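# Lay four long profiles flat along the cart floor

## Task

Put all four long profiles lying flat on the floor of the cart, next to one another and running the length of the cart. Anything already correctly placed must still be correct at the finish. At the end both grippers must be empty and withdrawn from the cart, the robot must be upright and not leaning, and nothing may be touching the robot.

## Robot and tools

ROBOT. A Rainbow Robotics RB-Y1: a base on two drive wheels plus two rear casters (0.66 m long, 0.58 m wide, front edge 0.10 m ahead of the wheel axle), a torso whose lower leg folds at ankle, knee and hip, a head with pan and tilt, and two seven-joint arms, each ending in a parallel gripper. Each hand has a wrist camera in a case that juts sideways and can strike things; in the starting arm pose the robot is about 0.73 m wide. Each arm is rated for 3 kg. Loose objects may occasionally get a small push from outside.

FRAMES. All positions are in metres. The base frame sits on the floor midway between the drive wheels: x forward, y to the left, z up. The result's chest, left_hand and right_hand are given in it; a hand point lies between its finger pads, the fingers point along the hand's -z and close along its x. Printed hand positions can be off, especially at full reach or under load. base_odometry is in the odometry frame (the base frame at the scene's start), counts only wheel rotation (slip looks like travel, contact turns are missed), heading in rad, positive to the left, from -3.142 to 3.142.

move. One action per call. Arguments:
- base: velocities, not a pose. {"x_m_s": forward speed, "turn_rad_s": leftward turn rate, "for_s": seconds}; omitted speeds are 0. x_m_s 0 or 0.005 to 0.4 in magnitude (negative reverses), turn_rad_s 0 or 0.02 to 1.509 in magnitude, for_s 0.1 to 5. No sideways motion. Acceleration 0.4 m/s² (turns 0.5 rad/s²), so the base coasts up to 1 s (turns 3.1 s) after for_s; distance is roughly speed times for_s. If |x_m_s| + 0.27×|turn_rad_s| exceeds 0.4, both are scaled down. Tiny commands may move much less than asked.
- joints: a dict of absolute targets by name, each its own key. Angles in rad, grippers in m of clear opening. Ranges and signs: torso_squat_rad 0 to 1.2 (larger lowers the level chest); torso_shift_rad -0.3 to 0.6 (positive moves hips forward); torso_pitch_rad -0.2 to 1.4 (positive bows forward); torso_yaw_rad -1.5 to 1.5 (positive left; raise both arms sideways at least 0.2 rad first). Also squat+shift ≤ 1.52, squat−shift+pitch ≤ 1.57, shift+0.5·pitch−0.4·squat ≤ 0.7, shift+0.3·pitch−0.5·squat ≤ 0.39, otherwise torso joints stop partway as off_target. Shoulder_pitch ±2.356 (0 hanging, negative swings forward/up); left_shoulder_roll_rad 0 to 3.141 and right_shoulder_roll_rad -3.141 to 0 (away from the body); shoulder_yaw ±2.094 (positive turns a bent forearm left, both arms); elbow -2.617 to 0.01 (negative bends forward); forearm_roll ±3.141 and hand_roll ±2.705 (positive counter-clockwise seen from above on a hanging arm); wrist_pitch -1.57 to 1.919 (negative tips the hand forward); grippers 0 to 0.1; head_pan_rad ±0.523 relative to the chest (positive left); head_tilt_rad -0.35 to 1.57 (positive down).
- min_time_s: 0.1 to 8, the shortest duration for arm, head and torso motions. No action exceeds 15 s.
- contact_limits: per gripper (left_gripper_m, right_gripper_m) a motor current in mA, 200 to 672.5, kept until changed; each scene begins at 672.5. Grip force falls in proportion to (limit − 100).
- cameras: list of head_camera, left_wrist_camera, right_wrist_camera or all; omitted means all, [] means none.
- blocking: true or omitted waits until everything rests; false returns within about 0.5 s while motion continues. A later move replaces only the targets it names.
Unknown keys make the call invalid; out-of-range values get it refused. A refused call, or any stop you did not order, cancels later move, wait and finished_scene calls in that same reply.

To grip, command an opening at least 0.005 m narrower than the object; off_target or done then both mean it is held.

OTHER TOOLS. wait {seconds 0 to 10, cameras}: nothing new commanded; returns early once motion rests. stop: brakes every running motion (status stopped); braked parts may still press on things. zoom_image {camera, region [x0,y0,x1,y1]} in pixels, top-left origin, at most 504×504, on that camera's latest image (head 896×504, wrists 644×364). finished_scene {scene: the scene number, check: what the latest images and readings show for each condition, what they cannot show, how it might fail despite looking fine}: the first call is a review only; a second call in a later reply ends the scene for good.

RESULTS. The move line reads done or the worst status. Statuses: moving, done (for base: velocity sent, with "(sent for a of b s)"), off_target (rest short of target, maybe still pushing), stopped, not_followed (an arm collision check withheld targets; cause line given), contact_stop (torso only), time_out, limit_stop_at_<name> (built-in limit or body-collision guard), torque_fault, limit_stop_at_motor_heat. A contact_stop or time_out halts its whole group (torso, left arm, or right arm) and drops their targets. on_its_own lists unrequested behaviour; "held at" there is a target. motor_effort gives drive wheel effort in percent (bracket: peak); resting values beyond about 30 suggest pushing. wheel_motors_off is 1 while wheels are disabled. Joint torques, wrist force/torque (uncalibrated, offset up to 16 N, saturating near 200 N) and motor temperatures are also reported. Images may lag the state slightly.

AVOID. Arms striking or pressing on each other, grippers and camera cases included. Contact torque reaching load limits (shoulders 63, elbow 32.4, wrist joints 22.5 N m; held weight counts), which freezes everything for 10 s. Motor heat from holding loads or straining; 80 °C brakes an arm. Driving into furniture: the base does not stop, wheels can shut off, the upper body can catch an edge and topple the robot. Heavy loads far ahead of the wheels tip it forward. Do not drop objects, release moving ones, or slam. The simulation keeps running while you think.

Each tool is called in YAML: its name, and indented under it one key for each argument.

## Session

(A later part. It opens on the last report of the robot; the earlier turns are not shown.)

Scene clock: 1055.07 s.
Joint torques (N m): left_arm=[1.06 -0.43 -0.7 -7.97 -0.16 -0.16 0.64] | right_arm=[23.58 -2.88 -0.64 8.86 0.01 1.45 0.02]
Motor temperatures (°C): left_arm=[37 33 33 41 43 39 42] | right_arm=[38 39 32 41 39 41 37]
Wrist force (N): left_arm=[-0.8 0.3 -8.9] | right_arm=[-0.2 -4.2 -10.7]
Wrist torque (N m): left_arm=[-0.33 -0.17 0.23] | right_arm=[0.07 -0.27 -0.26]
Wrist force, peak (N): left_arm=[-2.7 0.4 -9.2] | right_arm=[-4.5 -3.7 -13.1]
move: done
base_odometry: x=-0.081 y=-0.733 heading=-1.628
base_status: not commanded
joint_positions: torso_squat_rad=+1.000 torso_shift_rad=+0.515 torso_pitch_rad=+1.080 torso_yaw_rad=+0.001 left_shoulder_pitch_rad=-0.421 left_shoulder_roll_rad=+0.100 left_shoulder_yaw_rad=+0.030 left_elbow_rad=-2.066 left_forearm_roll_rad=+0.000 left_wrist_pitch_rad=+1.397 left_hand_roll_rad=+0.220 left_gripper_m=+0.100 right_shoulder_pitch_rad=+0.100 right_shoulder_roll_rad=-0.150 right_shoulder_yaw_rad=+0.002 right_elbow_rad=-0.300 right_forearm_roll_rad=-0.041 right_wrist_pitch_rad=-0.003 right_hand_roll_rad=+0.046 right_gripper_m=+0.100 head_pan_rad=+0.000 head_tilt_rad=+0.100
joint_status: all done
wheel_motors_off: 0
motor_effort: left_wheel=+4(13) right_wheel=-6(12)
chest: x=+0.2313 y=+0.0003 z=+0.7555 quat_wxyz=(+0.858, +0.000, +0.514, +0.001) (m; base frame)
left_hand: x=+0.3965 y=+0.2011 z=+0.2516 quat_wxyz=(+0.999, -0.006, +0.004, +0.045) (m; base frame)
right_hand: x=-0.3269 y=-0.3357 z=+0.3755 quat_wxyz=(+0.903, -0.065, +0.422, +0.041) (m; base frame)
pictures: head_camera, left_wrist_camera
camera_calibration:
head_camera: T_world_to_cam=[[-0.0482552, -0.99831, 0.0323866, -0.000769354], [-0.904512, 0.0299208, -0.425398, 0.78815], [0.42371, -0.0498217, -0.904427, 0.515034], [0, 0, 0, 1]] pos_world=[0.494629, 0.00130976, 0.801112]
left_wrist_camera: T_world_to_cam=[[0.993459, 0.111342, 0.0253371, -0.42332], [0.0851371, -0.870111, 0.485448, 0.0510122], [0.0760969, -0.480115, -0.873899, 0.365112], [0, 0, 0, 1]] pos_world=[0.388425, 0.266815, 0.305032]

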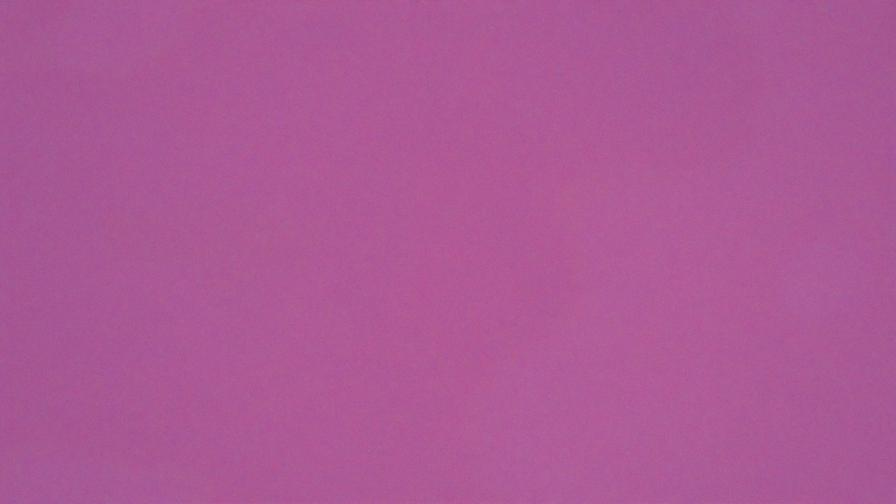

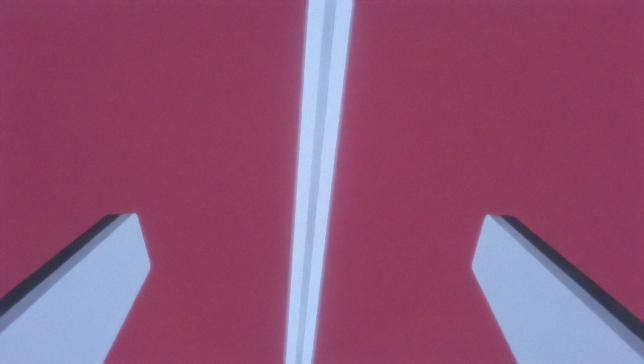

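move:
  joints: {"left_shoulder_pitch_rad":-0.8,"left_elbow_rad":-1.164,"left_wrist_pitch_rad":0.835,"left_shoulder_roll_rad":0.21}
  cameras: ["left_wrist_camera"]

move:
  joints: {"left_shoulder_pitch_rad":-0.925,"left_elbow_rad":-0.735,"left_wrist_pitch_rad":0.575}
  cameras: ["left_wrist_camera"]

Scene clock: 1060.03 s.
Joint torques (N m): left_arm=[-1.19 1.2 -0.01 -5.28 0.02 0.24 0.69] | right_arm=[23.01 -2.87 -0.35 9.1 -0.2 1.54 -0.09]
Motor temperatures (°C): left_arm=[37 33 33 41 43 39 42] | right_arm=[38 39 32 41 39 41 37]
Wrist force (N): left_arm=[-1.3 0.1 -8.6] | right_arm=[0.1 -3.8 -10.6]
Wrist torque (N m): left_arm=[-0.29 -0.24 0.28] | right_arm=[0.03 -0.21 -0.26]
Wrist force, peak (N): left_arm=[-2.0 0.4 -9.2] | right_arm=[0.2 -4.1 -10.9]
move: done
base_odometry: x=-0.081 y=-0.733 heading=-1.628
base_status: not commanded
joint_positions: torso_squat_rad=+1.000 torso_shift_rad=+0.515 torso_pitch_rad=+1.080 torso_yaw_rad=+0.001 left_shoulder_pitch_rad=-0.800 left_shoulder_roll_rad=+0.210 left_shoulder_yaw_rad=+0.030 left_elbow_rad=-1.164 left_forearm_roll_rad=+0.000 left_wrist_pitch_rad=+0.835 left_hand_roll_rad=+0.220 left_gripper_m=+0.100 right_shoulder_pitch_rad=+0.100 right_shoulder_roll_rad=-0.150 right_shoulder_yaw_rad=+0.002 right_elbow_rad=-0.300 right_forearm_roll_rad=-0.041 right_wrist_pitch_rad=-0.003 right_hand_roll_rad=+0.046 right_gripper_m=+0.100 head_pan_rad=+0.000 head_tilt_rad=+0.100
joint_status: all done
wheel_motors_off: 0
motor_effort: left_wheel=+4(5) right_wheel=-4(6)
chest: x=+0.2313 y=+0.0003 z=+0.7555 quat_wxyz=(+0.858, +0.000, +0.514, +0.001) (m; base frame)
left_hand: x=+0.4331 y=+0.2159 z=+0.1006 quat_wxyz=(+1.000, +0.016, -0.018, -0.010) (m; base frame)
right_hand: x=-0.3269 y=-0.3357 z=+0.3755 quat_wxyz=(+0.903, -0.065, +0.422, +0.041) (m; base frame)
pictures: left_wrist_camera
camera_calibration:
left_wrist_camera: T_world_to_cam=[[0.997469, -0.000343438, 0.0711049, -0.439753], [-0.0322186, -0.893628, 0.447651, 0.193791], [0.0633876, -0.448808, -0.891377, 0.237984], [0, 0, 0, 1]] pos_world=[0.429798, 0.279835, 0.156651]

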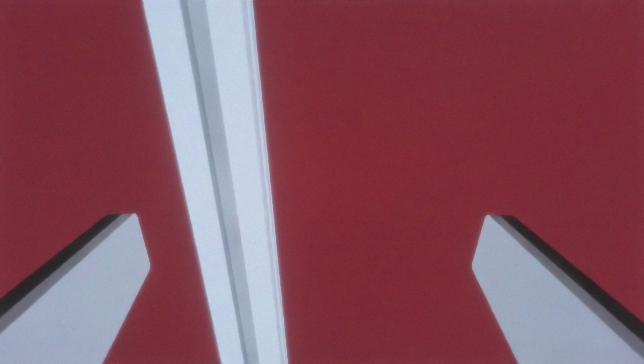

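Scene clock: 1061.20 s.
Joint torques (N m): left_arm=[-1.77 2.15 -0.62 -3.29 -0.2 0.1 0.6] | right_arm=[23.11 -2.84 -0.01 9.28 0.13 1.49 -0.08]
Motor temperatures (°C): left_arm=[37 33 33 41 43 39 42] | right_arm=[38 39 32 41 39 41 37]
Wrist force (N): left_arm=[-1.0 0.2 -8.6] | right_arm=[0.3 -3.7 -10.6]
Wrist torque (N m): left_arm=[-0.32 -0.21 0.24] | right_arm=[0.01 -0.19 -0.27]
Wrist force, peak (N): left_arm=[-1.9 0.5 -9.3] | right_arm=[0.2 -3.9 -11.0]
move: done
base_odometry: x=-0.081 y=-0.733 heading=-1.628
base_status: not commanded
joint_positions: torso_squat_rad=+1.000 torso_shift_rad=+0.515 torso_pitch_rad=+1.080 torso_yaw_rad=+0.001 left_shoulder_pitch_rad=-0.925 left_shoulder_roll_rad=+0.210 left_shoulder_yaw_rad=+0.030 left_elbow_rad=-0.735 left_forearm_roll_rad=+0.000 left_wrist_pitch_rad=+0.575 left_hand_roll_rad=+0.220 left_gripper_m=+0.100 right_shoulder_pitch_rad=+0.100 right_shoulder_roll_rad=-0.150 right_shoulder_yaw_rad=+0.002 right_elbow_rad=-0.300 right_forearm_roll_rad=-0.041 right_wrist_pitch_rad=-0.003 right_hand_roll_rad=+0.046 right_gripper_m=+0.100 head_pan_rad=+0.000 head_tilt_rad=+0.100
joint_status: all done
wheel_motors_off: 0
motor_effort: left_wheel=+3(4) right_wheel=-2(6)
chest: x=+0.2313 y=+0.0003 z=+0.7555 quat_wxyz=(+0.858, +0.000, +0.514, +0.001) (m; base frame)
left_hand: x=+0.3914 y=+0.2207 z=+0.0524 quat_wxyz=(+1.000, +0.017, +0.005, -0.017) (m; base frame)
right_hand: x=-0.3269 y=-0.3357 z=+0.3755 quat_wxyz=(+0.903, -0.065, +0.422, +0.041) (m; base frame)
pictures: left_wrist_camera
camera_calibration:
left_wrist_camera: T_world_to_cam=[[0.999586, -0.0148585, 0.0246454, -0.389858], [-0.0242889, -0.894902, 0.445601, 0.215609], [0.0154343, -0.446015, -0.894892, 0.218076], [0, 0, 0, 1]] pos_world=[0.391568, 0.284421, 0.108687]

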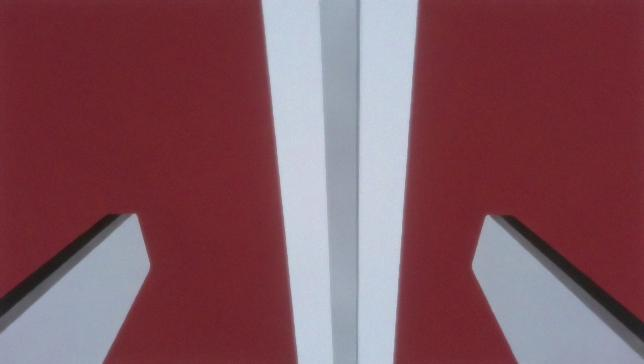

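move:
  joints: {"left_gripper_m":0.0}
  cameras: []

move:
  joints: {"left_shoulder_pitch_rad":-0.79,"left_elbow_rad":-1.164,"left_wrist_pitch_rad":0.835}
  min_time_s: 1.5
  cameras: ["left_wrist_camera"]

Scene clock: 1066.00 s.
Joint torques (N m): left_arm=[-0.59 1.45 -0.51 -2.73 -0.24 0.69 -0.26] | right_arm=[23.38 -3.11 -0.56 9.01 0 1.57 0.07]
Motor temperatures (°C): left_arm=[37 33 33 40 43 39 42] | right_arm=[38 39 32 41 39 41 37]
Wrist force (N): left_arm=[-0.1 -0.2 -8.1] | right_arm=[0.0 -4.0 -10.5]
Wrist torque (N m): left_arm=[-0.34 -0.26 0.91] | right_arm=[0.05 -0.22 -0.27]
Wrist force, peak (N): left_arm=[2.9 0.3 -10.7] | right_arm=[0.1 -4.1 -10.9]
move: off_target
base_odometry: x=-0.081 y=-0.733 heading=-1.628
base_status: not commanded
joint_positions: torso_squat_rad=+1.000 torso_shift_rad=+0.515 torso_pitch_rad=+1.080 torso_yaw_rad=+0.001 left_shoulder_pitch_rad=-0.925 left_shoulder_roll_rad=+0.210 left_shoulder_yaw_rad=+0.030 left_elbow_rad=-0.735 left_forearm_roll_rad=+0.000 left_wrist_pitch_rad=+0.575 left_hand_roll_rad=+0.220 left_gripper_m=+0.031 right_shoulder_pitch_rad=+0.100 right_shoulder_roll_rad=-0.150 right_shoulder_yaw_rad=+0.002 right_elbow_rad=-0.300 right_forearm_roll_rad=-0.041 right_wrist_pitch_rad=-0.003 right_hand_roll_rad=+0.046 right_gripper_m=+0.100 head_pan_rad=+0.000 head_tilt_rad=+0.100
joint_status: left_gripper_m off_target (ended at +0.031, target +0.000)
wheel_motors_off: 0
motor_effort: left_wheel=+2(4) right_wheel=-3(6)
chest: x=+0.2313 y=+0.0003 z=+0.7555 quat_wxyz=(+0.858, +0.000, +0.514, +0.001) (m; base frame)
left_hand: x=+0.3917 y=+0.2206 z=+0.0524 quat_wxyz=(+1.000, +0.017, +0.005, -0.017) (m; base frame)
right_hand: x=-0.3269 y=-0.3357 z=+0.3755 quat_wxyz=(+0.903, -0.065, +0.422, +0.041) (m; base frame)
pictures: none
No camera images: "cameras" was empty.

Scene clock: 1067.80 s.
Joint torques (N m): left_arm=[-2.38 1.27 0.24 -7.54 -0.14 -0.14 -0.21] | right_arm=[23.32 -2.63 -0.71 8.9 0.09 1.61 -0.03]
Motor temperatures (°C): left_arm=[37 33 33 40 43 39 42] | right_arm=[39 39 32 41 39 40 37]
Wrist force (N): left_arm=[-1.5 -0.3 -18.0] | right_arm=[0.2 -4.0 -10.6]
Wrist torque (N m): left_arm=[-0.31 -0.26 0.26] | right_arm=[0.05 -0.20 -0.27]
Wrist force, peak (N): left_arm=[-0.9 -0.1 -18.8] | right_arm=[0.1 -4.1 -11.0]
move: done
base_odometry: x=-0.081 y=-0.733 heading=-1.628
base_status: not commanded
joint_positions: torso_squat_rad=+1.000 torso_shift_rad=+0.515 torso_pitch_rad=+1.080 torso_yaw_rad=+0.001 left_shoulder_pitch_rad=-0.790 left_shoulder_roll_rad=+0.210 left_shoulder_yaw_rad=+0.030 left_elbow_rad=-1.163 left_forearm_roll_rad=+0.000 left_wrist_pitch_rad=+0.835 left_hand_roll_rad=+0.220 left_gripper_m=+0.031 right_shoulder_pitch_rad=+0.100 right_shoulder_roll_rad=-0.150 right_shoulder_yaw_rad=+0.002 right_elbow_rad=-0.300 right_forearm_roll_rad=-0.041 right_wrist_pitch_rad=-0.003 right_hand_roll_rad=+0.046 right_gripper_m=+0.100 head_pan_rad=+0.000 head_tilt_rad=+0.100
joint_status: all done
wheel_motors_off: 0
motor_effort: left_wheel=+3(4) right_wheel=-5(6)
chest: x=+0.2313 y=+0.0003 z=+0.7554 quat_wxyz=(+0.858, +0.000, +0.514, +0.001) (m; base frame)
left_hand: x=+0.4261 y=+0.2184 z=+0.0993 quat_wxyz=(+1.000, +0.017, -0.013, -0.009) (m; base frame)
right_hand: x=-0.3269 y=-0.3357 z=+0.3755 quat_wxyz=(+0.903, -0.065, +0.422, +0.041) (m; base frame)
pictures: left_wrist_camera
camera_calibration:
left_wrist_camera: T_world_to_cam=[[0.998154, 0.00132975, 0.0607181, -0.432281], [-0.0258804, -0.895129, 0.445055, 0.194247], [0.0549424, -0.445805, -0.893442, 0.241444], [0, 0, 0, 1]] pos_world=[0.423245, 0.282088, 0.155513]

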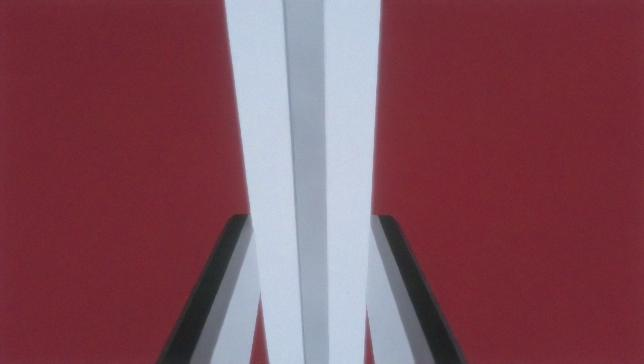

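move:
  joints: {"torso_squat_rad":0.6,"torso_shift_rad":0.1,"torso_pitch_rad":0.5}
  cameras: []

move:
  joints: {"torso_squat_rad":0.4,"torso_shift_rad":0,"torso_pitch_rad":0.3,"head_tilt_rad":0.6}
  cameras: []

move:
  base: {"turn_rad_s":-0.3,"for_s":0.89}
  cameras: []

move:
  base: {"x_m_s":0.2,"for_s":3.45}
  cameras: ["head_camera"]

move:
  base: {"turn_rad_s":0.45,"for_s":4.95}
  cameras: ["head_camera"]

Scene clock: 1097.47 s.
Joint torques (N m): left_arm=[-17.8 4.23 1.18 -11.77 -0.6 -2.33 -0.13] | right_arm=[12.57 -4.54 -0.42 4.11 0.12 0.64 0.06]
Motor temperatures (°C): left_arm=[36 33 33 40 43 39 42] | right_arm=[39 39 32 41 39 40 37]
Wrist force (N): left_arm=[-9.7 -0.4 -15.1] | right_arm=[-3.2 -3.4 -12.7]
Wrist torque (N m): left_arm=[-0.22 -0.21 0.28] | right_arm=[0.02 -0.35 -0.29]
Wrist force, peak (N): left_arm=[-2.5 -0.4 -18.6] | right_arm=[-3.2 -3.7 -13.0]
move: done
base_odometry: x=-0.081 y=-0.733 heading=-1.628
base_status: not commanded
joint_positions: torso_squat_rad=+0.600 torso_shift_rad=+0.100 torso_pitch_rad=+0.500 torso_yaw_rad=+0.001 left_shoulder_pitch_rad=-0.789 left_shoulder_roll_rad=+0.210 left_shoulder_yaw_rad=+0.030 left_elbow_rad=-1.163 left_forearm_roll_rad=+0.000 left_wrist_pitch_rad=+0.835 left_hand_roll_rad=+0.220 left_gripper_m=+0.031 right_shoulder_pitch_rad=+0.100 right_shoulder_roll_rad=-0.150 right_shoulder_yaw_rad=+0.002 right_elbow_rad=-0.300 right_forearm_roll_rad=-0.041 right_wrist_pitch_rad=-0.003 right_hand_roll_rad=+0.046 right_gripper_m=+0.100 head_pan_rad=+0.000 head_tilt_rad=+0.100
joint_status: all done
wheel_motors_off: 0
motor_effort: left_wheel=+3(4) right_wheel=-2(7)
chest: x=-0.0218 y=+0.0003 z=+1.1268 quat_wxyz=(+0.969, +0.000, +0.248, +0.001) (m; base frame)
left_hand: x=+0.5002 y=+0.2186 z=+0.6842 quat_wxyz=(+0.954, +0.019, -0.298, -0.003) (m; base frame)
right_hand: x=-0.2805 y=-0.3357 z=+0.5032 quat_wxyz=(+0.986, -0.074, +0.146, +0.021) (m; base frame)
pictures: none
No camera images: "cameras" was empty.

Scene clock: 1099.00 s.
Joint torques (N m): left_arm=[-21.92 5.9 1.34 -13.01 -0.59 -3.26 0.14] | right_arm=[6.83 -5.45 -0.18 2.18 0.21 0.17 0.01]
Motor temperatures (°C): left_arm=[36 33 33 40 43 39 42] | right_arm=[39 39 32 41 39 40 37]
Wrist force (N): left_arm=[-11.5 -0.2 -12.7] | right_arm=[-4.5 -3.6 -12.8]
Wrist torque (N m): left_arm=[-0.29 -0.16 0.28] | right_arm=[0.04 -0.45 -0.30]
Wrist force, peak (N): left_arm=[-10.8 -0.6 -15.9] | right_arm=[-4.4 -3.9 -13.0]
move: done
base_odometry: x=-0.081 y=-0.733 heading=-1.628
base_status: not commanded
joint_positions: torso_squat_rad=+0.400 torso_shift_rad=+0.000 torso_pitch_rad=+0.300 torso_yaw_rad=+0.001 left_shoulder_pitch_rad=-0.789 left_shoulder_roll_rad=+0.210 left_shoulder_yaw_rad=+0.030 left_elbow_rad=-1.163 left_forearm_roll_rad=+0.000 left_wrist_pitch_rad=+0.835 left_hand_roll_rad=+0.220 left_gripper_m=+0.031 right_shoulder_pitch_rad=+0.100 right_shoulder_roll_rad=-0.150 right_shoulder_yaw_rad=+0.002 right_elbow_rad=-0.300 right_forearm_roll_rad=-0.041 right_wrist_pitch_rad=-0.003 right_hand_roll_rad=+0.046 right_gripper_m=+0.100 head_pan_rad=+0.000 head_tilt_rad=+0.600
joint_status: all done
wheel_motors_off: 0
motor_effort: left_wheel=+6(7) right_wheel=-2(7)
chest: x=-0.1364 y=+0.0003 z=+1.2208 quat_wxyz=(+0.989, +0.000, +0.150, +0.001) (m; base frame)
left_hand: x=+0.4630 y=+0.2187 z=+0.8905 quat_wxyz=(+0.920, +0.020, -0.391, -0.002) (m; base frame)
right_hand: x=-0.2660 y=-0.3357 z=+0.5582 quat_wxyz=(+0.996, -0.075, +0.047, +0.013) (m; base frame)
pictures: none
No camera images: "cameras" was empty.

Scene clock: 1100.80 s.
Joint torques (N m): left_arm=[-23.06 5.64 0.88 -12.67 -0.69 -3.18 -0.28] | right_arm=[6.95 -4.99 -0.87 2.23 0.26 -0.04 0.13]
Motor temperatures (°C): left_arm=[36 33 33 41 43 39 42] | right_arm=[39 39 32 41 39 40 37]
Wrist force (N): left_arm=[-11.3 -0.2 -13.3] | right_arm=[-4.4 -3.7 -13.0]
Wrist torque (N m): left_arm=[-0.28 -0.14 0.28] | right_arm=[0.05 -0.46 -0.29]
Wrist force, peak (N): left_arm=[-12.0 -0.3 -13.4] | right_arm=[-4.4 -3.8 -13.3]
move: done
base_odometry: x=-0.081 y=-0.733 heading=-1.898
base_status: done (sent for 0.9 of 0.9 s)
joint_positions: torso_squat_rad=+0.400 torso_shift_rad=+0.000 torso_pitch_rad=+0.300 torso_yaw_rad=+0.001 left_shoulder_pitch_rad=-0.789 left_shoulder_roll_rad=+0.210 left_shoulder_yaw_rad=+0.030 left_elbow_rad=-1.163 left_forearm_roll_rad=+0.000 left_wrist_pitch_rad=+0.835 left_hand_roll_rad=+0.220 left_gripper_m=+0.030 right_shoulder_pitch_rad=+0.100 right_shoulder_roll_rad=-0.150 right_shoulder_yaw_rad=+0.002 right_elbow_rad=-0.300 right_forearm_roll_rad=-0.041 right_wrist_pitch_rad=-0.003 right_hand_roll_rad=+0.046 right_gripper_m=+0.100 head_pan_rad=+0.000 head_tilt_rad=+0.600
joint_status: not commanded
wheel_motors_off: 0
motor_effort: left_wheel=+1(32) right_wheel=-5(45)
chest: x=-0.1364 y=+0.0003 z=+1.2208 quat_wxyz=(+0.989, +0.000, +0.150, +0.001) (m; base frame)
left_hand: x=+0.4630 y=+0.2188 z=+0.8904 quat_wxyz=(+0.920, +0.020, -0.391, -0.001) (m; base frame)
right_hand: x=-0.2660 y=-0.3357 z=+0.5582 quat_wxyz=(+0.996, -0.075, +0.047, +0.013) (m; base frame)
pictures: none
No camera images: "cameras" was empty.

Scene clock: 1105.30 s.
Joint torques (N m): left_arm=[-23.1 4.75 1.06 -13.1 -0.53 -2.95 -0.07] | right_arm=[7.53 -4.63 -0.43 2.28 0.32 0.15 0.04]
Motor temperatures (°C): left_arm=[37 33 33 41 43 39 42] | right_arm=[39 39 32 41 39 40 37]
Wrist force (N): left_arm=[-11.8 -0.5 -13.1] | right_arm=[-4.5 -3.8 -12.9]
Wrist torque (N m): left_arm=[-0.26 -0.21 0.27] | right_arm=[0.05 -0.47 -0.30]
Wrist force, peak (N): left_arm=[-12.0 -0.6 -13.8] | right_arm=[-4.8 -3.9 -13.1]
move: done
base_odometry: x=-0.304 y=-1.390 heading=-1.898
base_status: done (sent for 3.47 of 3.47 s)
joint_positions: torso_squat_rad=+0.400 torso_shift_rad=+0.000 torso_pitch_rad=+0.301 torso_yaw_rad=+0.001 left_shoulder_pitch_rad=-0.789 left_shoulder_roll_rad=+0.210 left_shoulder_yaw_rad=+0.030 left_elbow_rad=-1.163 left_forearm_roll_rad=+0.000 left_wrist_pitch_rad=+0.835 left_hand_roll_rad=+0.220 left_gripper_m=+0.030 right_shoulder_pitch_rad=+0.100 right_shoulder_roll_rad=-0.150 right_shoulder_yaw_rad=+0.002 right_elbow_rad=-0.300 right_forearm_roll_rad=-0.041 right_wrist_pitch_rad=-0.003 right_hand_roll_rad=+0.046 right_gripper_m=+0.100 head_pan_rad=+0.000 head_tilt_rad=+0.600
joint_status: not commanded
wheel_motors_off: 0
motor_effort: left_wheel=-8(45) right_wheel=+9(43)
chest: x=-0.1363 y=+0.0003 z=+1.2208 quat_wxyz=(+0.989, +0.000, +0.150, +0.001) (m; base frame)
left_hand: x=+0.4630 y=+0.2188 z=+0.8903 quat_wxyz=(+0.920, +0.020, -0.391, -0.001) (m; base frame)
right_hand: x=-0.2660 y=-0.3357 z=+0.5582 quat_wxyz=(+0.996, -0.075, +0.047, +0.013) (m; base frame)
pictures: head_camera
camera_calibration:
head_camera: T_world_to_cam=[[-0.0551981, -0.998303, 0.0185758, -0.0231839], [-0.75195, 0.0293226, -0.658567, 0.940185], [0.656905, -0.0503198, -0.752293, 1.03532], [0, 0, 0, 1]] pos_world=[0.0255891, 0.00138366, 1.39847]

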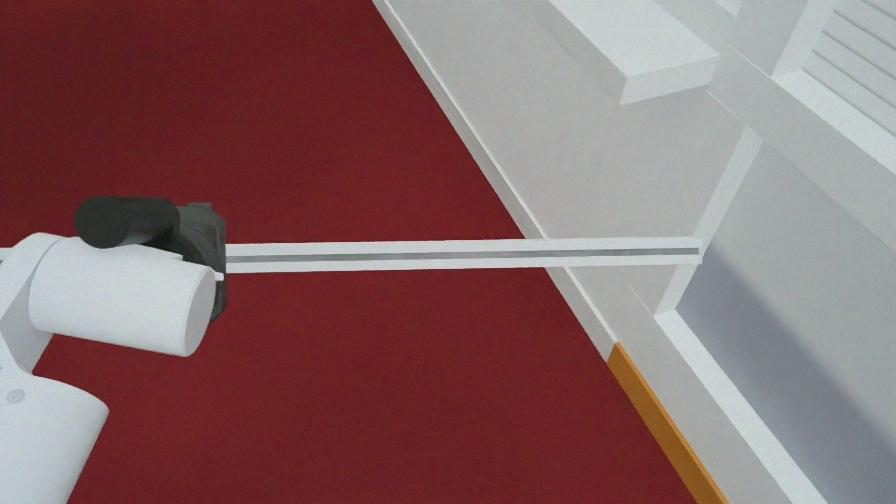

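Scene clock: 1111.50 s.
Joint torques (N m): left_arm=[-23.35 6 1.31 -13.05 -0.63 -2.93 -0.06] | right_arm=[6.89 -4.97 -0.52 1.9 0.09 0.23 0.11]
Motor temperatures (°C): left_arm=[37 33 33 42 43 39 42] | right_arm=[38 39 32 41 39 40 37]
Wrist force (N): left_arm=[-11.5 -0.6 -13.4] | right_arm=[-4.5 -3.9 -12.7]
Wrist torque (N m): left_arm=[-0.30 -0.15 0.32] | right_arm=[0.07 -0.45 -0.31]
Wrist force, peak (N): left_arm=[-12.1 -0.2 -13.6] | right_arm=[-4.7 -4.0 -13.2]
move: done
base_odometry: x=-0.304 y=-1.390 heading=+0.336
base_status: done (sent for 4.97 of 4.97 s)
joint_positions: torso_squat_rad=+0.400 torso_shift_rad=+0.000 torso_pitch_rad=+0.301 torso_yaw_rad=+0.001 left_shoulder_pitch_rad=-0.789 left_shoulder_roll_rad=+0.210 left_shoulder_yaw_rad=+0.030 left_elbow_rad=-1.163 left_forearm_roll_rad=+0.000 left_wrist_pitch_rad=+0.835 left_hand_roll_rad=+0.220 left_gripper_m=+0.030 right_shoulder_pitch_rad=+0.100 right_shoulder_roll_rad=-0.150 right_shoulder_yaw_rad=+0.002 right_elbow_rad=-0.300 right_forearm_roll_rad=-0.041 right_wrist_pitch_rad=-0.003 right_hand_roll_rad=+0.046 right_gripper_m=+0.100 head_pan_rad=+0.000 head_tilt_rad=+0.600
joint_status: not commanded
wheel_motors_off: 0
motor_effort: left_wheel=+5(42) right_wheel=+14(38)
chest: x=-0.1363 y=+0.0003 z=+1.2208 quat_wxyz=(+0.989, +0.000, +0.150, +0.001) (m; base frame)
left_hand: x=+0.4630 y=+0.2187 z=+0.8902 quat_wxyz=(+0.920, +0.019, -0.391, -0.001) (m; base frame)
right_hand: x=-0.2661 y=-0.3357 z=+0.5582 quat_wxyz=(+0.996, -0.075, +0.047, +0.013) (m; base frame)
pictures: head_camera
camera_calibration:
head_camera: T_world_to_cam=[[-0.055196, -0.998302, 0.0185962, -0.0231937], [-0.751951, 0.0293075, -0.658568, 0.940185], [0.656905, -0.0503337, -0.752292, 1.03531], [0, 0, 0, 1]] pos_world=[0.0255895, 0.00140241, 1.39847]

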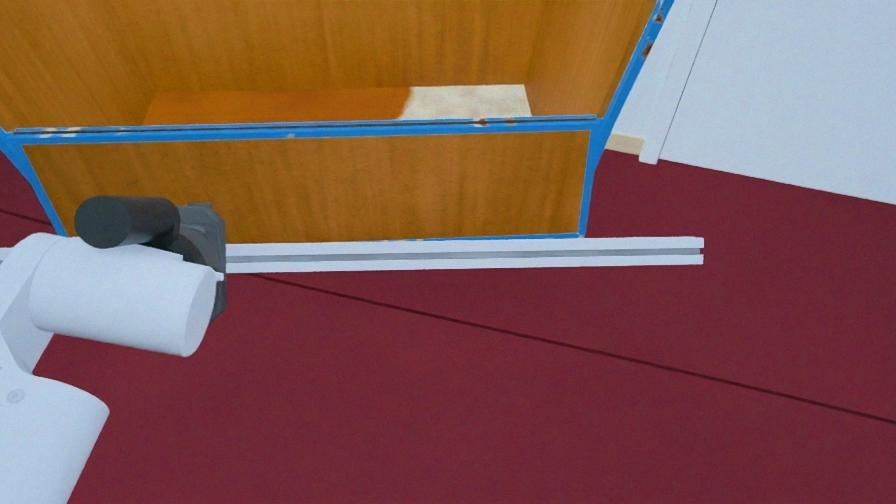

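move:
  base: {"x_m_s":0.2,"for_s":3.37}
  joints: {"left_shoulder_pitch_rad":-1.327,"left_elbow_rad":-1.082,"left_wrist_pitch_rad":1.359,"left_shoulder_roll_rad":0.31,"left_shoulder_yaw_rad":0.23,"left_hand_roll_rad":0.09}
  min_time_s: 3
  cameras: ["head_camera"]

Scene clock: 1125.17 s.
Joint torques (N m): left_arm=[-29.1 11.11 1.98 -12.54 -0.49 -2.82 -0.07] | right_arm=[7.4 -4.65 -0.79 2.06 0.01 0.03 0.16]
Motor temperatures (°C): left_arm=[39 33 33 43 43 40 42] | right_arm=[38 39 32 40 39 40 37]
Wrist force (N): left_arm=[-11.4 -0.5 -14.0] | right_arm=[-4.5 -3.8 -13.2]
Wrist torque (N m): left_arm=[-0.31 -0.25 0.29] | right_arm=[0.06 -0.46 -0.29]
Wrist force, peak (N): left_arm=[-10.8 -0.5 -15.2] | right_arm=[-4.3 -3.8 -13.4]
move: done
base_odometry: x=+0.331 y=-1.167 heading=+0.337
base_status: done (sent for 3.37 of 3.37 s)
joint_positions: torso_squat_rad=+0.400 torso_shift_rad=+0.000 torso_pitch_rad=+0.301 torso_yaw_rad=+0.001 left_shoulder_pitch_rad=-1.325 left_shoulder_roll_rad=+0.309 left_shoulder_yaw_rad=+0.230 left_elbow_rad=-1.081 left_forearm_roll_rad=+0.000 left_wrist_pitch_rad=+1.359 left_hand_roll_rad=+0.090 left_gripper_m=+0.030 right_shoulder_pitch_rad=+0.100 right_shoulder_roll_rad=-0.150 right_shoulder_yaw_rad=+0.002 right_elbow_rad=-0.300 right_forearm_roll_rad=-0.041 right_wrist_pitch_rad=-0.003 right_hand_roll_rad=+0.046 right_gripper_m=+0.100 head_pan_rad=+0.000 head_tilt_rad=+0.600
joint_status: all done
wheel_motors_off: 0
motor_effort: left_wheel=+6(42) right_wheel=-9(48)
chest: x=-0.1362 y=+0.0003 z=+1.2208 quat_wxyz=(+0.989, +0.000, +0.150, +0.001) (m; base frame)
left_hand: x=+0.5315 y=+0.2314 z=+1.1145 quat_wxyz=(+0.930, +0.035, -0.365, +0.013) (m; base frame)
right_hand: x=-0.2660 y=-0.3357 z=+0.5582 quat_wxyz=(+0.996, -0.075, +0.047, +0.013) (m; base frame)
pictures: head_camera
camera_calibration:
head_camera: T_world_to_cam=[[-0.0551915, -0.998302, 0.0186175, -0.0232065], [-0.752009, 0.0292946, -0.658502, 0.940131], [0.656838, -0.0503443, -0.752349, 1.03534], [0, 0, 0, 1]] pos_world=[0.0256553, 0.00141556, 1.39845]

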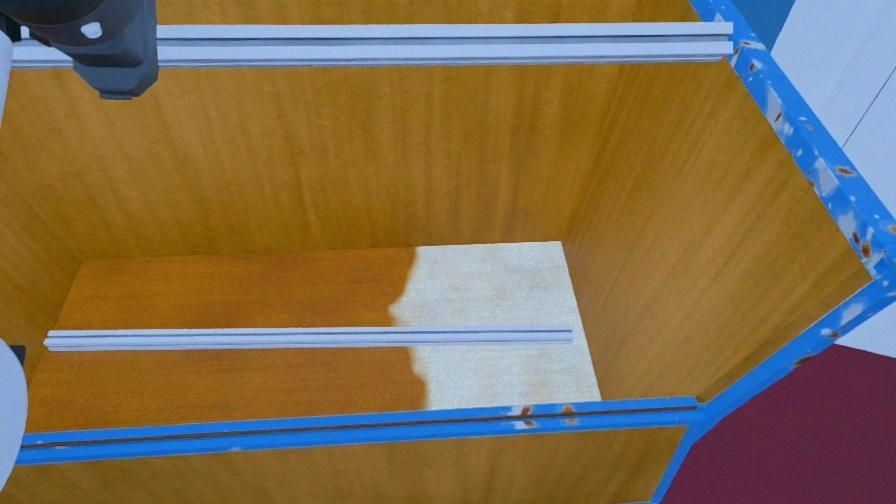

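zoom_image:
  camera: "head_camera"
  region: [0, 230, 240, 470]

zoom_image:
  camera: "head_camera"
  region: [500, 230, 740, 470]

Scaled by 2.100 from the camera's 896x504 image, which has a finer 1280x720 frame.

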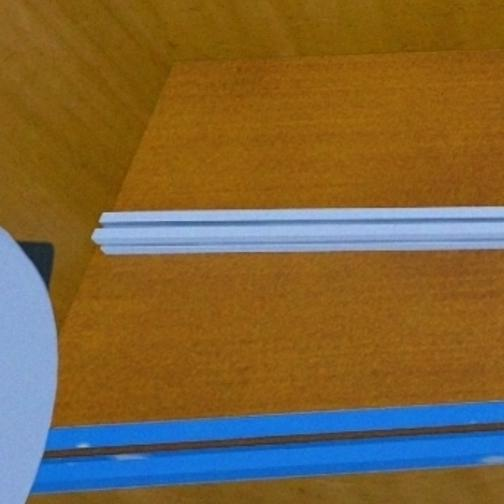

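Scaled by 2.100 from the camera's 896x504 image, which has a finer 1280x720 frame.

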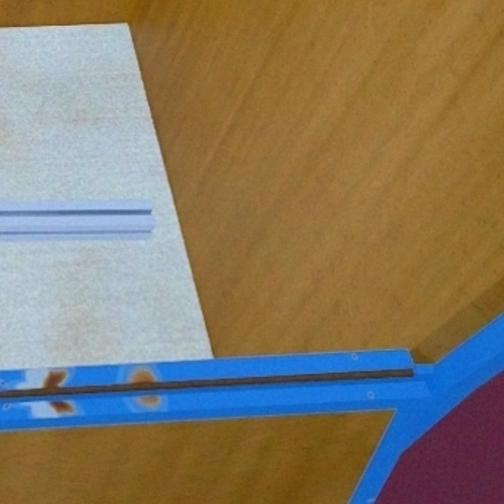

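move:
  joints: {"left_shoulder_yaw_rad":0.14,"left_hand_roll_rad":0.17,"head_tilt_rad":0.4}
  cameras: []

move:
  joints: {"torso_squat_rad":0.7,"torso_shift_rad":0.25,"torso_pitch_rad":0.7}
  cameras: ["head_camera"]

Scene clock: 1147.07 s.
Joint torques (N m): left_arm=[-29.12 9.85 1.71 -12.47 -0.96 -3.09 0.34] | right_arm=[7.55 -4.51 -0.58 2.08 0.15 0.16 0.09]
Motor temperatures (°C): left_arm=[41 34 33 43 43 40 42] | right_arm=[37 39 32 40 39 40 37]
Wrist force (N): left_arm=[-11.0 -0.8 -14.0] | right_arm=[-4.3 -3.8 -12.9]
Wrist torque (N m): left_arm=[-0.21 -0.21 0.28] | right_arm=[0.05 -0.43 -0.30]
Wrist force, peak (N): left_arm=[-11.4 -0.7 -14.3] | right_arm=[-4.4 -3.8 -13.2]
move: done
base_odometry: x=+0.331 y=-1.167 heading=+0.337
base_status: not commanded
joint_positions: torso_squat_rad=+0.400 torso_shift_rad=+0.000 torso_pitch_rad=+0.301 torso_yaw_rad=+0.001 left_shoulder_pitch_rad=-1.325 left_shoulder_roll_rad=+0.309 left_shoulder_yaw_rad=+0.140 left_elbow_rad=-1.081 left_forearm_roll_rad=+0.000 left_wrist_pitch_rad=+1.359 left_hand_roll_rad=+0.170 left_gripper_m=+0.030 right_shoulder_pitch_rad=+0.100 right_shoulder_roll_rad=-0.150 right_shoulder_yaw_rad=+0.002 right_elbow_rad=-0.300 right_forearm_roll_rad=-0.041 right_wrist_pitch_rad=-0.003 right_hand_roll_rad=+0.046 right_gripper_m=+0.100 head_pan_rad=+0.000 head_tilt_rad=+0.400
joint_status: all done
wheel_motors_off: 0
motor_effort: left_wheel=+7(7) right_wheel=-9(11)
chest: x=-0.1362 y=+0.0003 z=+1.2208 quat_wxyz=(+0.989, +0.000, +0.150, +0.001) (m; base frame)
left_hand: x=+0.5309 y=+0.2156 z=+1.1121 quat_wxyz=(+0.929, +0.047, -0.366, +0.015) (m; base frame)
right_hand: x=-0.2660 y=-0.3357 z=+0.5582 quat_wxyz=(+0.996, -0.075, +0.047, +0.013) (m; base frame)
pictures: none
No camera images: "cameras" was empty.

Scene clock: 1149.67 s.
Joint torques (N m): left_arm=[-24.46 8.55 1.02 -11.65 -0.86 -1.46 0.28] | right_arm=[16.2 -4.15 -0.89 5.99 0.05 0.88 0.03]
Motor temperatures (°C): left_arm=[41 34 33 43 43 40 42] | right_arm=[37 39 32 40 39 40 37]
Wrist force (N): left_arm=[-6.1 -1.5 -16.4] | right_arm=[-2.2 -4.1 -12.4]
Wrist torque (N m): left_arm=[-0.08 -0.23 0.26] | right_arm=[0.09 -0.32 -0.28]
Wrist force, peak (N): left_arm=[-6.2 -1.7 -18.3] | right_arm=[-4.4 -3.9 -13.1]
move: done
base_odometry: x=+0.331 y=-1.167 heading=+0.337
base_status: not commanded
joint_positions: torso_squat_rad=+0.700 torso_shift_rad=+0.250 torso_pitch_rad=+0.701 torso_yaw_rad=+0.001 left_shoulder_pitch_rad=-1.326 left_shoulder_roll_rad=+0.309 left_shoulder_yaw_rad=+0.140 left_elbow_rad=-1.081 left_forearm_roll_rad=+0.000 left_wrist_pitch_rad=+1.359 left_hand_roll_rad=+0.170 left_gripper_m=+0.030 right_shoulder_pitch_rad=+0.100 right_shoulder_roll_rad=-0.150 right_shoulder_yaw_rad=+0.002 right_elbow_rad=-0.300 right_forearm_roll_rad=-0.041 right_wrist_pitch_rad=-0.003 right_hand_roll_rad=+0.046 right_gripper_m=+0.100 head_pan_rad=+0.000 head_tilt_rad=+0.400
joint_status: all done
wheel_motors_off: 0
motor_effort: left_wheel=+4(12) right_wheel=-7(11)
chest: x=+0.1041 y=+0.0003 z=+1.0358 quat_wxyz=(+0.939, +0.000, +0.343, +0.001) (m; base frame)
left_hand: x=+0.6763 y=+0.2155 z=+0.6759 quat_wxyz=(+0.983, +0.049, -0.175, +0.005) (m; base frame)
right_hand: x=-0.2736 y=-0.3357 z=+0.4761 quat_wxyz=(+0.967, -0.071, +0.244, +0.028) (m; base frame)
pictures: head_camera
camera_calibration:
head_camera: T_world_to_cam=[[-0.0504594, -0.998308, 0.0289132, -0.0153307], [-0.8679, 0.0295067, -0.495861, 0.856083], [0.494169, -0.0501147, -0.86792, 0.837097], [0, 0, 0, 1]] pos_world=[0.328554, 0.0013859, 1.15148]

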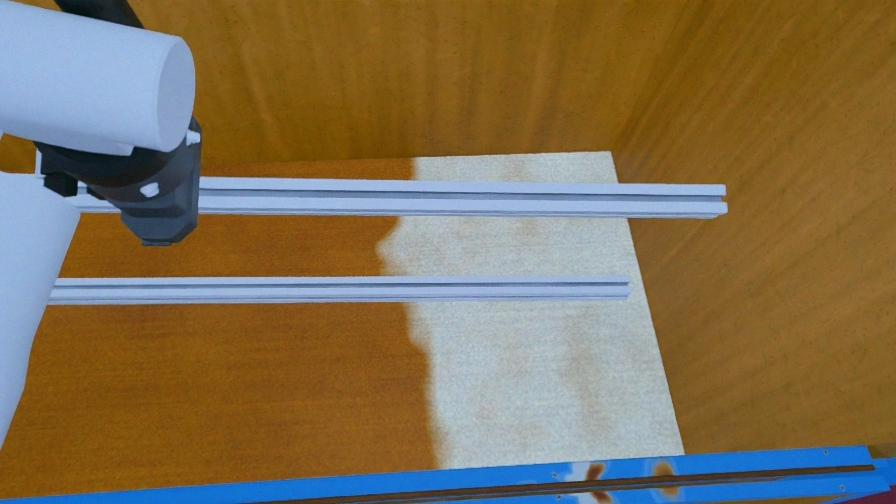

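move:
  joints: {"left_shoulder_roll_rad":0.25}
  cameras: []

move:
  joints: {"torso_squat_rad":0.8,"torso_shift_rad":0.34,"torso_pitch_rad":0.82}
  cameras: ["head_camera"]

Scene clock: 1159.83 s.
Joint torques (N m): left_arm=[-24.79 7.75 0.39 -11.82 -0.49 -1.13 0.45] | right_arm=[16.45 -3.89 -0.87 6.22 0.24 0.82 0.19]
Motor temperatures (°C): left_arm=[41 34 33 43 43 40 42] | right_arm=[37 39 31 40 39 40 37]
Wrist force (N): left_arm=[-5.7 -0.8 -17.4] | right_arm=[-2.1 -4.2 -12.2]
Wrist torque (N m): left_arm=[0.02 -0.23 0.24] | right_arm=[0.11 -0.32 -0.29]
Wrist force, peak (N): left_arm=[-7.3 -6.1 -18.1] | right_arm=[-2.1 -4.2 -12.6]
move: done
base_odometry: x=+0.331 y=-1.167 heading=+0.337
base_status: not commanded
joint_positions: torso_squat_rad=+0.700 torso_shift_rad=+0.250 torso_pitch_rad=+0.701 torso_yaw_rad=+0.001 left_shoulder_pitch_rad=-1.326 left_shoulder_roll_rad=+0.249 left_shoulder_yaw_rad=+0.140 left_elbow_rad=-1.081 left_forearm_roll_rad=+0.000 left_wrist_pitch_rad=+1.359 left_hand_roll_rad=+0.170 left_gripper_m=+0.030 right_shoulder_pitch_rad=+0.100 right_shoulder_roll_rad=-0.150 right_shoulder_yaw_rad=+0.002 right_elbow_rad=-0.300 right_forearm_roll_rad=-0.041 right_wrist_pitch_rad=-0.003 right_hand_roll_rad=+0.046 right_gripper_m=+0.100 head_pan_rad=+0.000 head_tilt_rad=+0.400
joint_status: all done
wheel_motors_off: 0
motor_effort: left_wheel=+4(5) right_wheel=-5(8)
chest: x=+0.1041 y=+0.0003 z=+1.0358 quat_wxyz=(+0.939, +0.000, +0.343, +0.001) (m; base frame)
left_hand: x=+0.6672 y=+0.1789 z=+0.6668 quat_wxyz=(+0.986, +0.024, -0.166, -0.007) (m; base frame)
right_hand: x=-0.2736 y=-0.3357 z=+0.4761 quat_wxyz=(+0.967, -0.071, +0.244, +0.028) (m; base frame)
pictures: none
No camera images: "cameras" was empty.

Scene clock: 1161.27 s.
Joint torques (N m): left_arm=[-22.12 6.89 1.33 -11.63 -0.43 -0.95 0.24] | right_arm=[19.03 -3.46 -0.42 7.2 -0.02 1.14 0.03]
Motor temperatures (°C): left_arm=[41 34 33 43 43 39 42] | right_arm=[37 39 31 40 39 40 37]
Wrist force (N): left_arm=[-3.9 -0.7 -17.8] | right_arm=[-1.3 -3.9 -11.5]
Wrist torque (N m): left_arm=[-0.14 -0.21 0.28] | right_arm=[0.07 -0.25 -0.28]
Wrist force, peak (N): left_arm=[-4.3 -0.7 -18.9] | right_arm=[-2.0 -4.0 -12.4]
move: done
base_odometry: x=+0.331 y=-1.167 heading=+0.337
base_status: not commanded
joint_positions: torso_squat_rad=+0.800 torso_shift_rad=+0.340 torso_pitch_rad=+0.821 torso_yaw_rad=+0.001 left_shoulder_pitch_rad=-1.326 left_shoulder_roll_rad=+0.249 left_shoulder_yaw_rad=+0.140 left_elbow_rad=-1.081 left_forearm_roll_rad=+0.000 left_wrist_pitch_rad=+1.359 left_hand_roll_rad=+0.170 left_gripper_m=+0.030 right_shoulder_pitch_rad=+0.100 right_shoulder_roll_rad=-0.150 right_shoulder_yaw_rad=+0.002 right_elbow_rad=-0.300 right_forearm_roll_rad=-0.041 right_wrist_pitch_rad=-0.003 right_hand_roll_rad=+0.046 right_gripper_m=+0.100 head_pan_rad=+0.000 head_tilt_rad=+0.400
joint_status: all done
wheel_motors_off: 0
motor_effort: left_wheel=+3(6) right_wheel=-3(6)
chest: x=+0.1612 y=+0.0003 z=+0.9512 quat_wxyz=(+0.917, +0.000, +0.399, +0.001) (m; base frame)
left_hand: x=+0.6761 y=+0.1789 z=+0.5176 quat_wxyz=(+0.994, +0.023, -0.106, -0.009) (m; base frame)
right_hand: x=-0.2808 y=-0.3357 z=+0.4408 quat_wxyz=(+0.950, -0.069, +0.302, +0.032) (m; base frame)
pictures: head_camera
camera_calibration:
head_camera: T_world_to_cam=[[-0.0467108, -0.998304, 0.0347445, -0.0161941], [-0.921007, 0.0295756, -0.388422, 0.770034], [0.386736, -0.0501434, -0.920826, 0.803155], [0, 0, 0, 1]] pos_world=[0.397841, 0.0013321, 1.03923]

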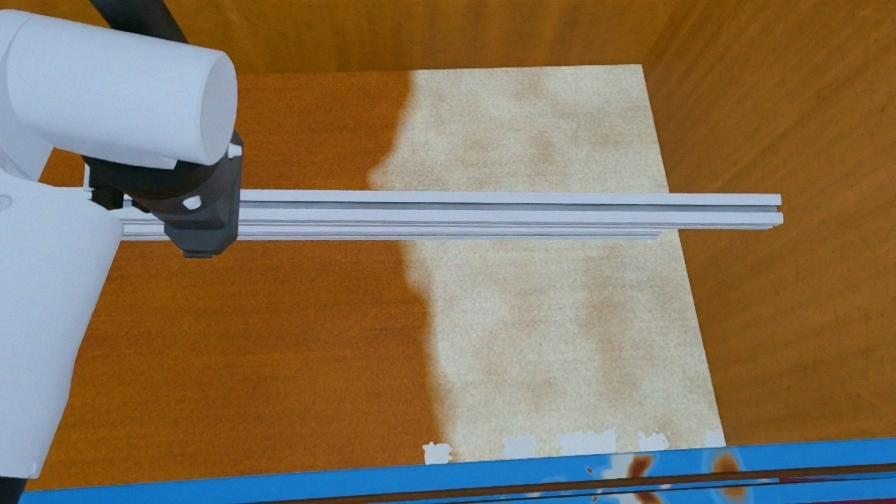

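move:
  joints: {"torso_squat_rad":0.93,"torso_shift_rad":0.45,"torso_pitch_rad":0.97,"left_shoulder_roll_rad":0.262}
  cameras: ["head_camera","left_wrist_camera"]

Scene clock: 1168.97 s.
Joint torques (N m): left_arm=[19.47 -5.5 -0.34 -7.55 -0.09 -0.53 0.24] | right_arm=[20.76 -3.43 -0.79 8.19 -0.02 1.34 0.12]
Motor temperatures (°C): left_arm=[41 34 33 43 43 39 42] | right_arm=[38 39 31 40 39 40 37]
Wrist force (N): left_arm=[-2.7 -1.1 -18.1] | right_arm=[-0.9 -3.8 -11.3]
Wrist torque (N m): left_arm=[-0.24 -0.24 0.29] | right_arm=[0.06 -0.28 -0.28]
Wrist force, peak (N): left_arm=[-1.0 -3.3 -28.0] | right_arm=[-0.5 -4.4 -12.3]
move: contact_stop
base_odometry: x=+0.331 y=-1.167 heading=+0.337
base_status: not commanded
joint_positions: torso_squat_rad=+0.917 torso_shift_rad=+0.430 torso_pitch_rad=+0.933 torso_yaw_rad=+0.006 left_shoulder_pitch_rad=-1.336 left_shoulder_roll_rad=+0.264 left_shoulder_yaw_rad=+0.140 left_elbow_rad=-1.082 left_forearm_roll_rad=+0.000 left_wrist_pitch_rad=+1.359 left_hand_roll_rad=+0.170 left_gripper_m=+0.030 right_shoulder_pitch_rad=+0.100 right_shoulder_roll_rad=-0.150 right_shoulder_yaw_rad=+0.001 right_elbow_rad=-0.300 right_forearm_roll_rad=-0.041 right_wrist_pitch_rad=-0.003 right_hand_roll_rad=+0.046 right_gripper_m=+0.100 head_pan_rad=+0.000 head_tilt_rad=+0.400
joint_status: torso_shift_rad contact_stop (moved +0.089 of +0.110); torso_pitch_rad contact_stop (moved +0.112 of +0.149); the others done
wheel_motors_off: 0
on_its_own: torso_pitch_rad is held at +0.939, not at your +0.970, since a contact_stop
motor_effort: left_wheel=-13(39) right_wheel=+6(40)
chest: x=+0.1977 y=-0.0005 z=+0.8517 quat_wxyz=(+0.893, +0.002, +0.450, +0.003) (m; base frame)
left_hand: x=+0.6688 y=+0.1879 z=+0.3699 quat_wxyz=(+0.998, +0.030, -0.058, -0.008) (m; base frame)
right_hand: x=-0.2979 y=-0.3351 z=+0.3922 quat_wxyz=(+0.932, -0.066, +0.354, +0.037) (m; base frame)
pictures: head_camera, left_wrist_camera
camera_calibration:
head_camera: T_world_to_cam=[[-0.0409761, -0.998549, 0.0349413, -0.0131407], [-0.95864, 0.0294323, -0.283095, 0.682802], [0.281656, -0.0450962, -0.958455, 0.750204], [0, 0, 0, 1]] pos_world=[0.442723, 0.000613335, 0.912794]
left_wrist_camera: T_world_to_cam=[[0.988593, -0.000384074, 0.150608, -0.717436], [-0.0640595, -0.906104, 0.418176, 0.0903659], [0.136306, -0.423054, -0.895793, 0.398479], [0, 0, 0, 1]] pos_world=[0.660726, 0.250184, 0.427218]

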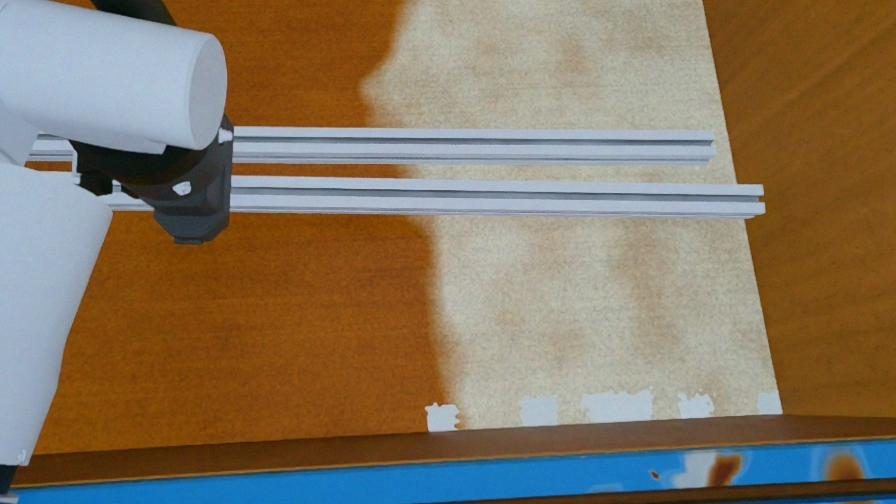

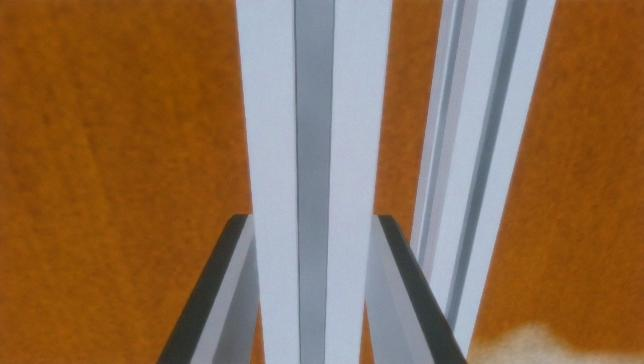

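move:
  joints: {"torso_squat_rad":0.7,"torso_shift_rad":0.25,"torso_pitch_rad":0.7,"torso_yaw_rad":0}
  cameras: []

move:
  base: {"x_m_s":0.1,"for_s":1.1}
  joints: {"left_shoulder_pitch_rad":-1.135,"left_elbow_rad":-0.788,"left_wrist_pitch_rad":1.223}
  min_time_s: 1.5
  cameras: ["head_camera"]

Scene clock: 1205.80 s.
Joint torques (N m): left_arm=[-23.14 5.36 -0.6 -11.48 -0.5 -1.39 0.37] | right_arm=[16.72 -4.22 -0.81 6.01 0.12 0.84 -0.19]
Motor temperatures (°C): left_arm=[40 33 33 41 43 39 42] | right_arm=[39 39 31 41 39 40 37]
Wrist force (N): left_arm=[-5.6 -0.6 -17.1] | right_arm=[-1.8 -3.9 -12.4]
Wrist torque (N m): left_arm=[-0.25 -0.19 0.23] | right_arm=[0.06 -0.29 -0.28]
Wrist force, peak (N): left_arm=[-6.2 -1.1 -21.7] | right_arm=[-2.1 -4.1 -12.4]
move: done
base_odometry: x=+0.331 y=-1.167 heading=+0.337
base_status: not commanded
joint_positions: torso_squat_rad=+0.700 torso_shift_rad=+0.250 torso_pitch_rad=+0.700 torso_yaw_rad=+0.000 left_shoulder_pitch_rad=-1.326 left_shoulder_roll_rad=+0.262 left_shoulder_yaw_rad=+0.140 left_elbow_rad=-1.081 left_forearm_roll_rad=+0.000 left_wrist_pitch_rad=+1.359 left_hand_roll_rad=+0.170 left_gripper_m=+0.030 right_shoulder_pitch_rad=+0.100 right_shoulder_roll_rad=-0.150 right_shoulder_yaw_rad=+0.001 right_elbow_rad=-0.300 right_forearm_roll_rad=-0.041 right_wrist_pitch_rad=-0.003 right_hand_roll_rad=+0.046 right_gripper_m=+0.100 head_pan_rad=+0.000 head_tilt_rad=+0.400
joint_status: all done
wheel_motors_off: 0
motor_effort: left_wheel=-5(17) right_wheel=+5(7)
chest: x=+0.1040 y=+0.0002 z=+1.0358 quat_wxyz=(+0.939, +0.000, +0.343, +0.000) (m; base frame)
left_hand: x=+0.6695 y=+0.1856 z=+0.6688 quat_wxyz=(+0.985, +0.029, -0.168, -0.005) (m; base frame)
right_hand: x=-0.2739 y=-0.3358 z=+0.4763 quat_wxyz=(+0.967, -0.071, +0.244, +0.027) (m; base frame)
pictures: none
No camera images: "cameras" was empty.

Scene clock: 1207.67 s.
Joint torques (N m): left_arm=[-17.61 5.46 -0.34 -9.24 -0.51 0.07 0.23] | right_arm=[17.08 -4.3 -0.59 6.09 0.02 1.05 0.04]
Motor temperatures (°C): left_arm=[40 33 33 41 43 39 42] | right_arm=[39 39 31 41 39 40 37]
Wrist force (N): left_arm=[-1.0 -2.1 -18.0] | right_arm=[-1.9 -4.0 -12.3]
Wrist torque (N m): left_arm=[-0.23 -0.20 0.21] | right_arm=[0.07 -0.30 -0.28]
Wrist force, peak (N): left_arm=[-5.4 -1.3 -18.2] | right_arm=[-2.3 -4.1 -12.5]
move: done
base_odometry: x=+0.435 y=-1.130 heading=+0.337
base_status: done (sent for 1.1 of 1.1 s)
joint_positions: torso_squat_rad=+0.700 torso_shift_rad=+0.250 torso_pitch_rad=+0.701 torso_yaw_rad=+0.000 left_shoulder_pitch_rad=-1.134 left_shoulder_roll_rad=+0.262 left_shoulder_yaw_rad=+0.140 left_elbow_rad=-0.787 left_forearm_roll_rad=+0.000 left_wrist_pitch_rad=+1.223 left_hand_roll_rad=+0.170 left_gripper_m=+0.030 right_shoulder_pitch_rad=+0.100 right_shoulder_roll_rad=-0.150 right_shoulder_yaw_rad=+0.001 right_elbow_rad=-0.300 right_forearm_roll_rad=-0.041 right_wrist_pitch_rad=-0.003 right_hand_roll_rad=+0.046 right_gripper_m=+0.100 head_pan_rad=+0.000 head_tilt_rad=+0.400
joint_status: all done
wheel_motors_off: 0
motor_effort: left_wheel=+4(22) right_wheel=-8(29)
chest: x=+0.1041 y=+0.0003 z=+1.0358 quat_wxyz=(+0.939, +0.000, +0.343, +0.000) (m; base frame)
left_hand: x=+0.5253 y=+0.2467 z=+0.5102 quat_wxyz=(+0.998, +0.065, +0.000, +0.018) (m; base frame)
right_hand: x=-0.2739 y=-0.3358 z=+0.4763 quat_wxyz=(+0.967, -0.072, +0.244, +0.027) (m; base frame)
pictures: head_camera
camera_calibration:
head_camera: T_world_to_cam=[[-0.0515607, -0.998227, 0.0297373, -0.0161205], [-0.867781, 0.0300458, -0.496039, 0.856202], [0.494266, -0.0513816, -0.867791, 0.837008], [0, 0, 0, 1]] pos_world=[0.32846, 0.00118951, 1.15154]

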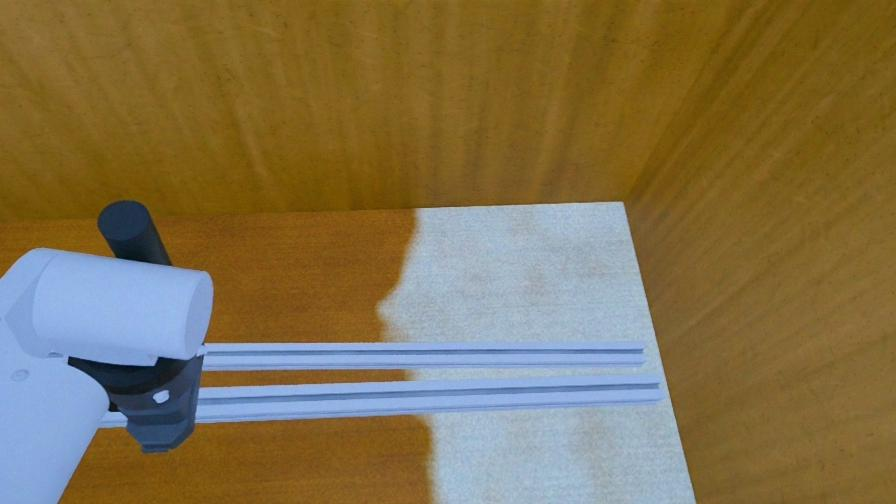

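move:
  joints: {"left_shoulder_roll_rad":0.18,"left_hand_roll_rad":0.13}
  cameras: ["head_camera"]

Scene clock: 1211.03 s.
Joint torques (N m): left_arm=[-17.37 5.04 -0.6 -8.95 -0.34 0.26 0.16] | right_arm=[17.06 -4.13 -0.66 6.12 0.01 0.93 0.04]
Motor temperatures (°C): left_arm=[40 33 33 41 43 39 42] | right_arm=[39 39 31 41 39 40 37]
Wrist force (N): left_arm=[-0.6 -0.9 -17.6] | right_arm=[-2.1 -3.5 -12.4]
Wrist torque (N m): left_arm=[-0.03 -0.22 0.16] | right_arm=[0.02 -0.33 -0.29]
Wrist force, peak (N): left_arm=[-2.7 -8.4 -18.9] | right_arm=[-2.2 -4.1 -12.6]
move: done
base_odometry: x=+0.435 y=-1.130 heading=+0.337
base_status: not commanded
joint_positions: torso_squat_rad=+0.700 torso_shift_rad=+0.250 torso_pitch_rad=+0.701 torso_yaw_rad=+0.000 left_shoulder_pitch_rad=-1.134 left_shoulder_roll_rad=+0.180 left_shoulder_yaw_rad=+0.140 left_elbow_rad=-0.787 left_forearm_roll_rad=+0.000 left_wrist_pitch_rad=+1.223 left_hand_roll_rad=+0.130 left_gripper_m=+0.030 right_shoulder_pitch_rad=+0.100 right_shoulder_roll_rad=-0.150 right_shoulder_yaw_rad=+0.001 right_elbow_rad=-0.300 right_forearm_roll_rad=-0.041 right_wrist_pitch_rad=-0.003 right_hand_roll_rad=+0.046 right_gripper_m=+0.100 head_pan_rad=+0.000 head_tilt_rad=+0.400
joint_status: all done
wheel_motors_off: 0
motor_effort: left_wheel=+5(6) right_wheel=-8(9)
chest: x=+0.1040 y=+0.0003 z=+1.0358 quat_wxyz=(+0.939, +0.000, +0.343, +0.000) (m; base frame)
left_hand: x=+0.5102 y=+0.1929 z=+0.5010 quat_wxyz=(+0.999, +0.029, +0.013, -0.018) (m; base frame)
right_hand: x=-0.2739 y=-0.3358 z=+0.4764 quat_wxyz=(+0.967, -0.072, +0.244, +0.027) (m; base frame)
pictures: head_camera
camera_calibration:
head_camera: T_world_to_cam=[[-0.0516323, -0.99822, 0.0298376, -0.0161963], [-0.867778, 0.0300581, -0.496043, 0.856205], [0.494263, -0.0515042, -0.867785, 0.837004], [0, 0, 0, 1]] pos_world=[0.328459, 0.00120592, 1.15154]

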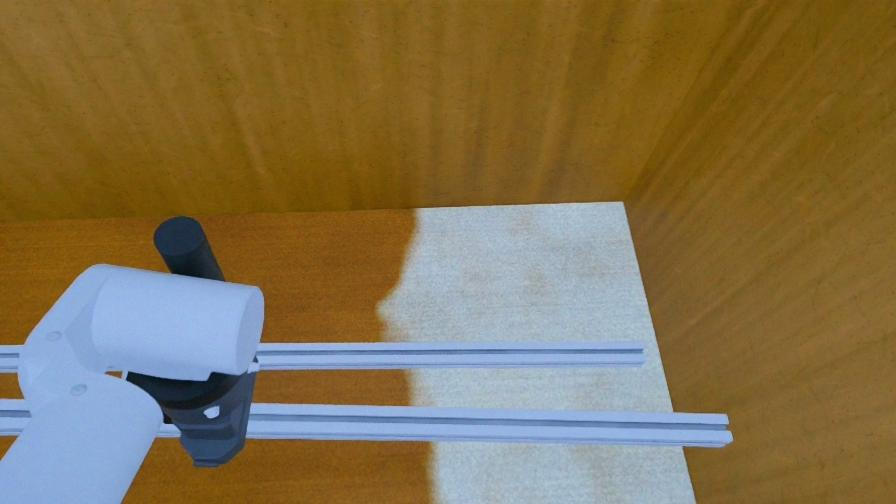

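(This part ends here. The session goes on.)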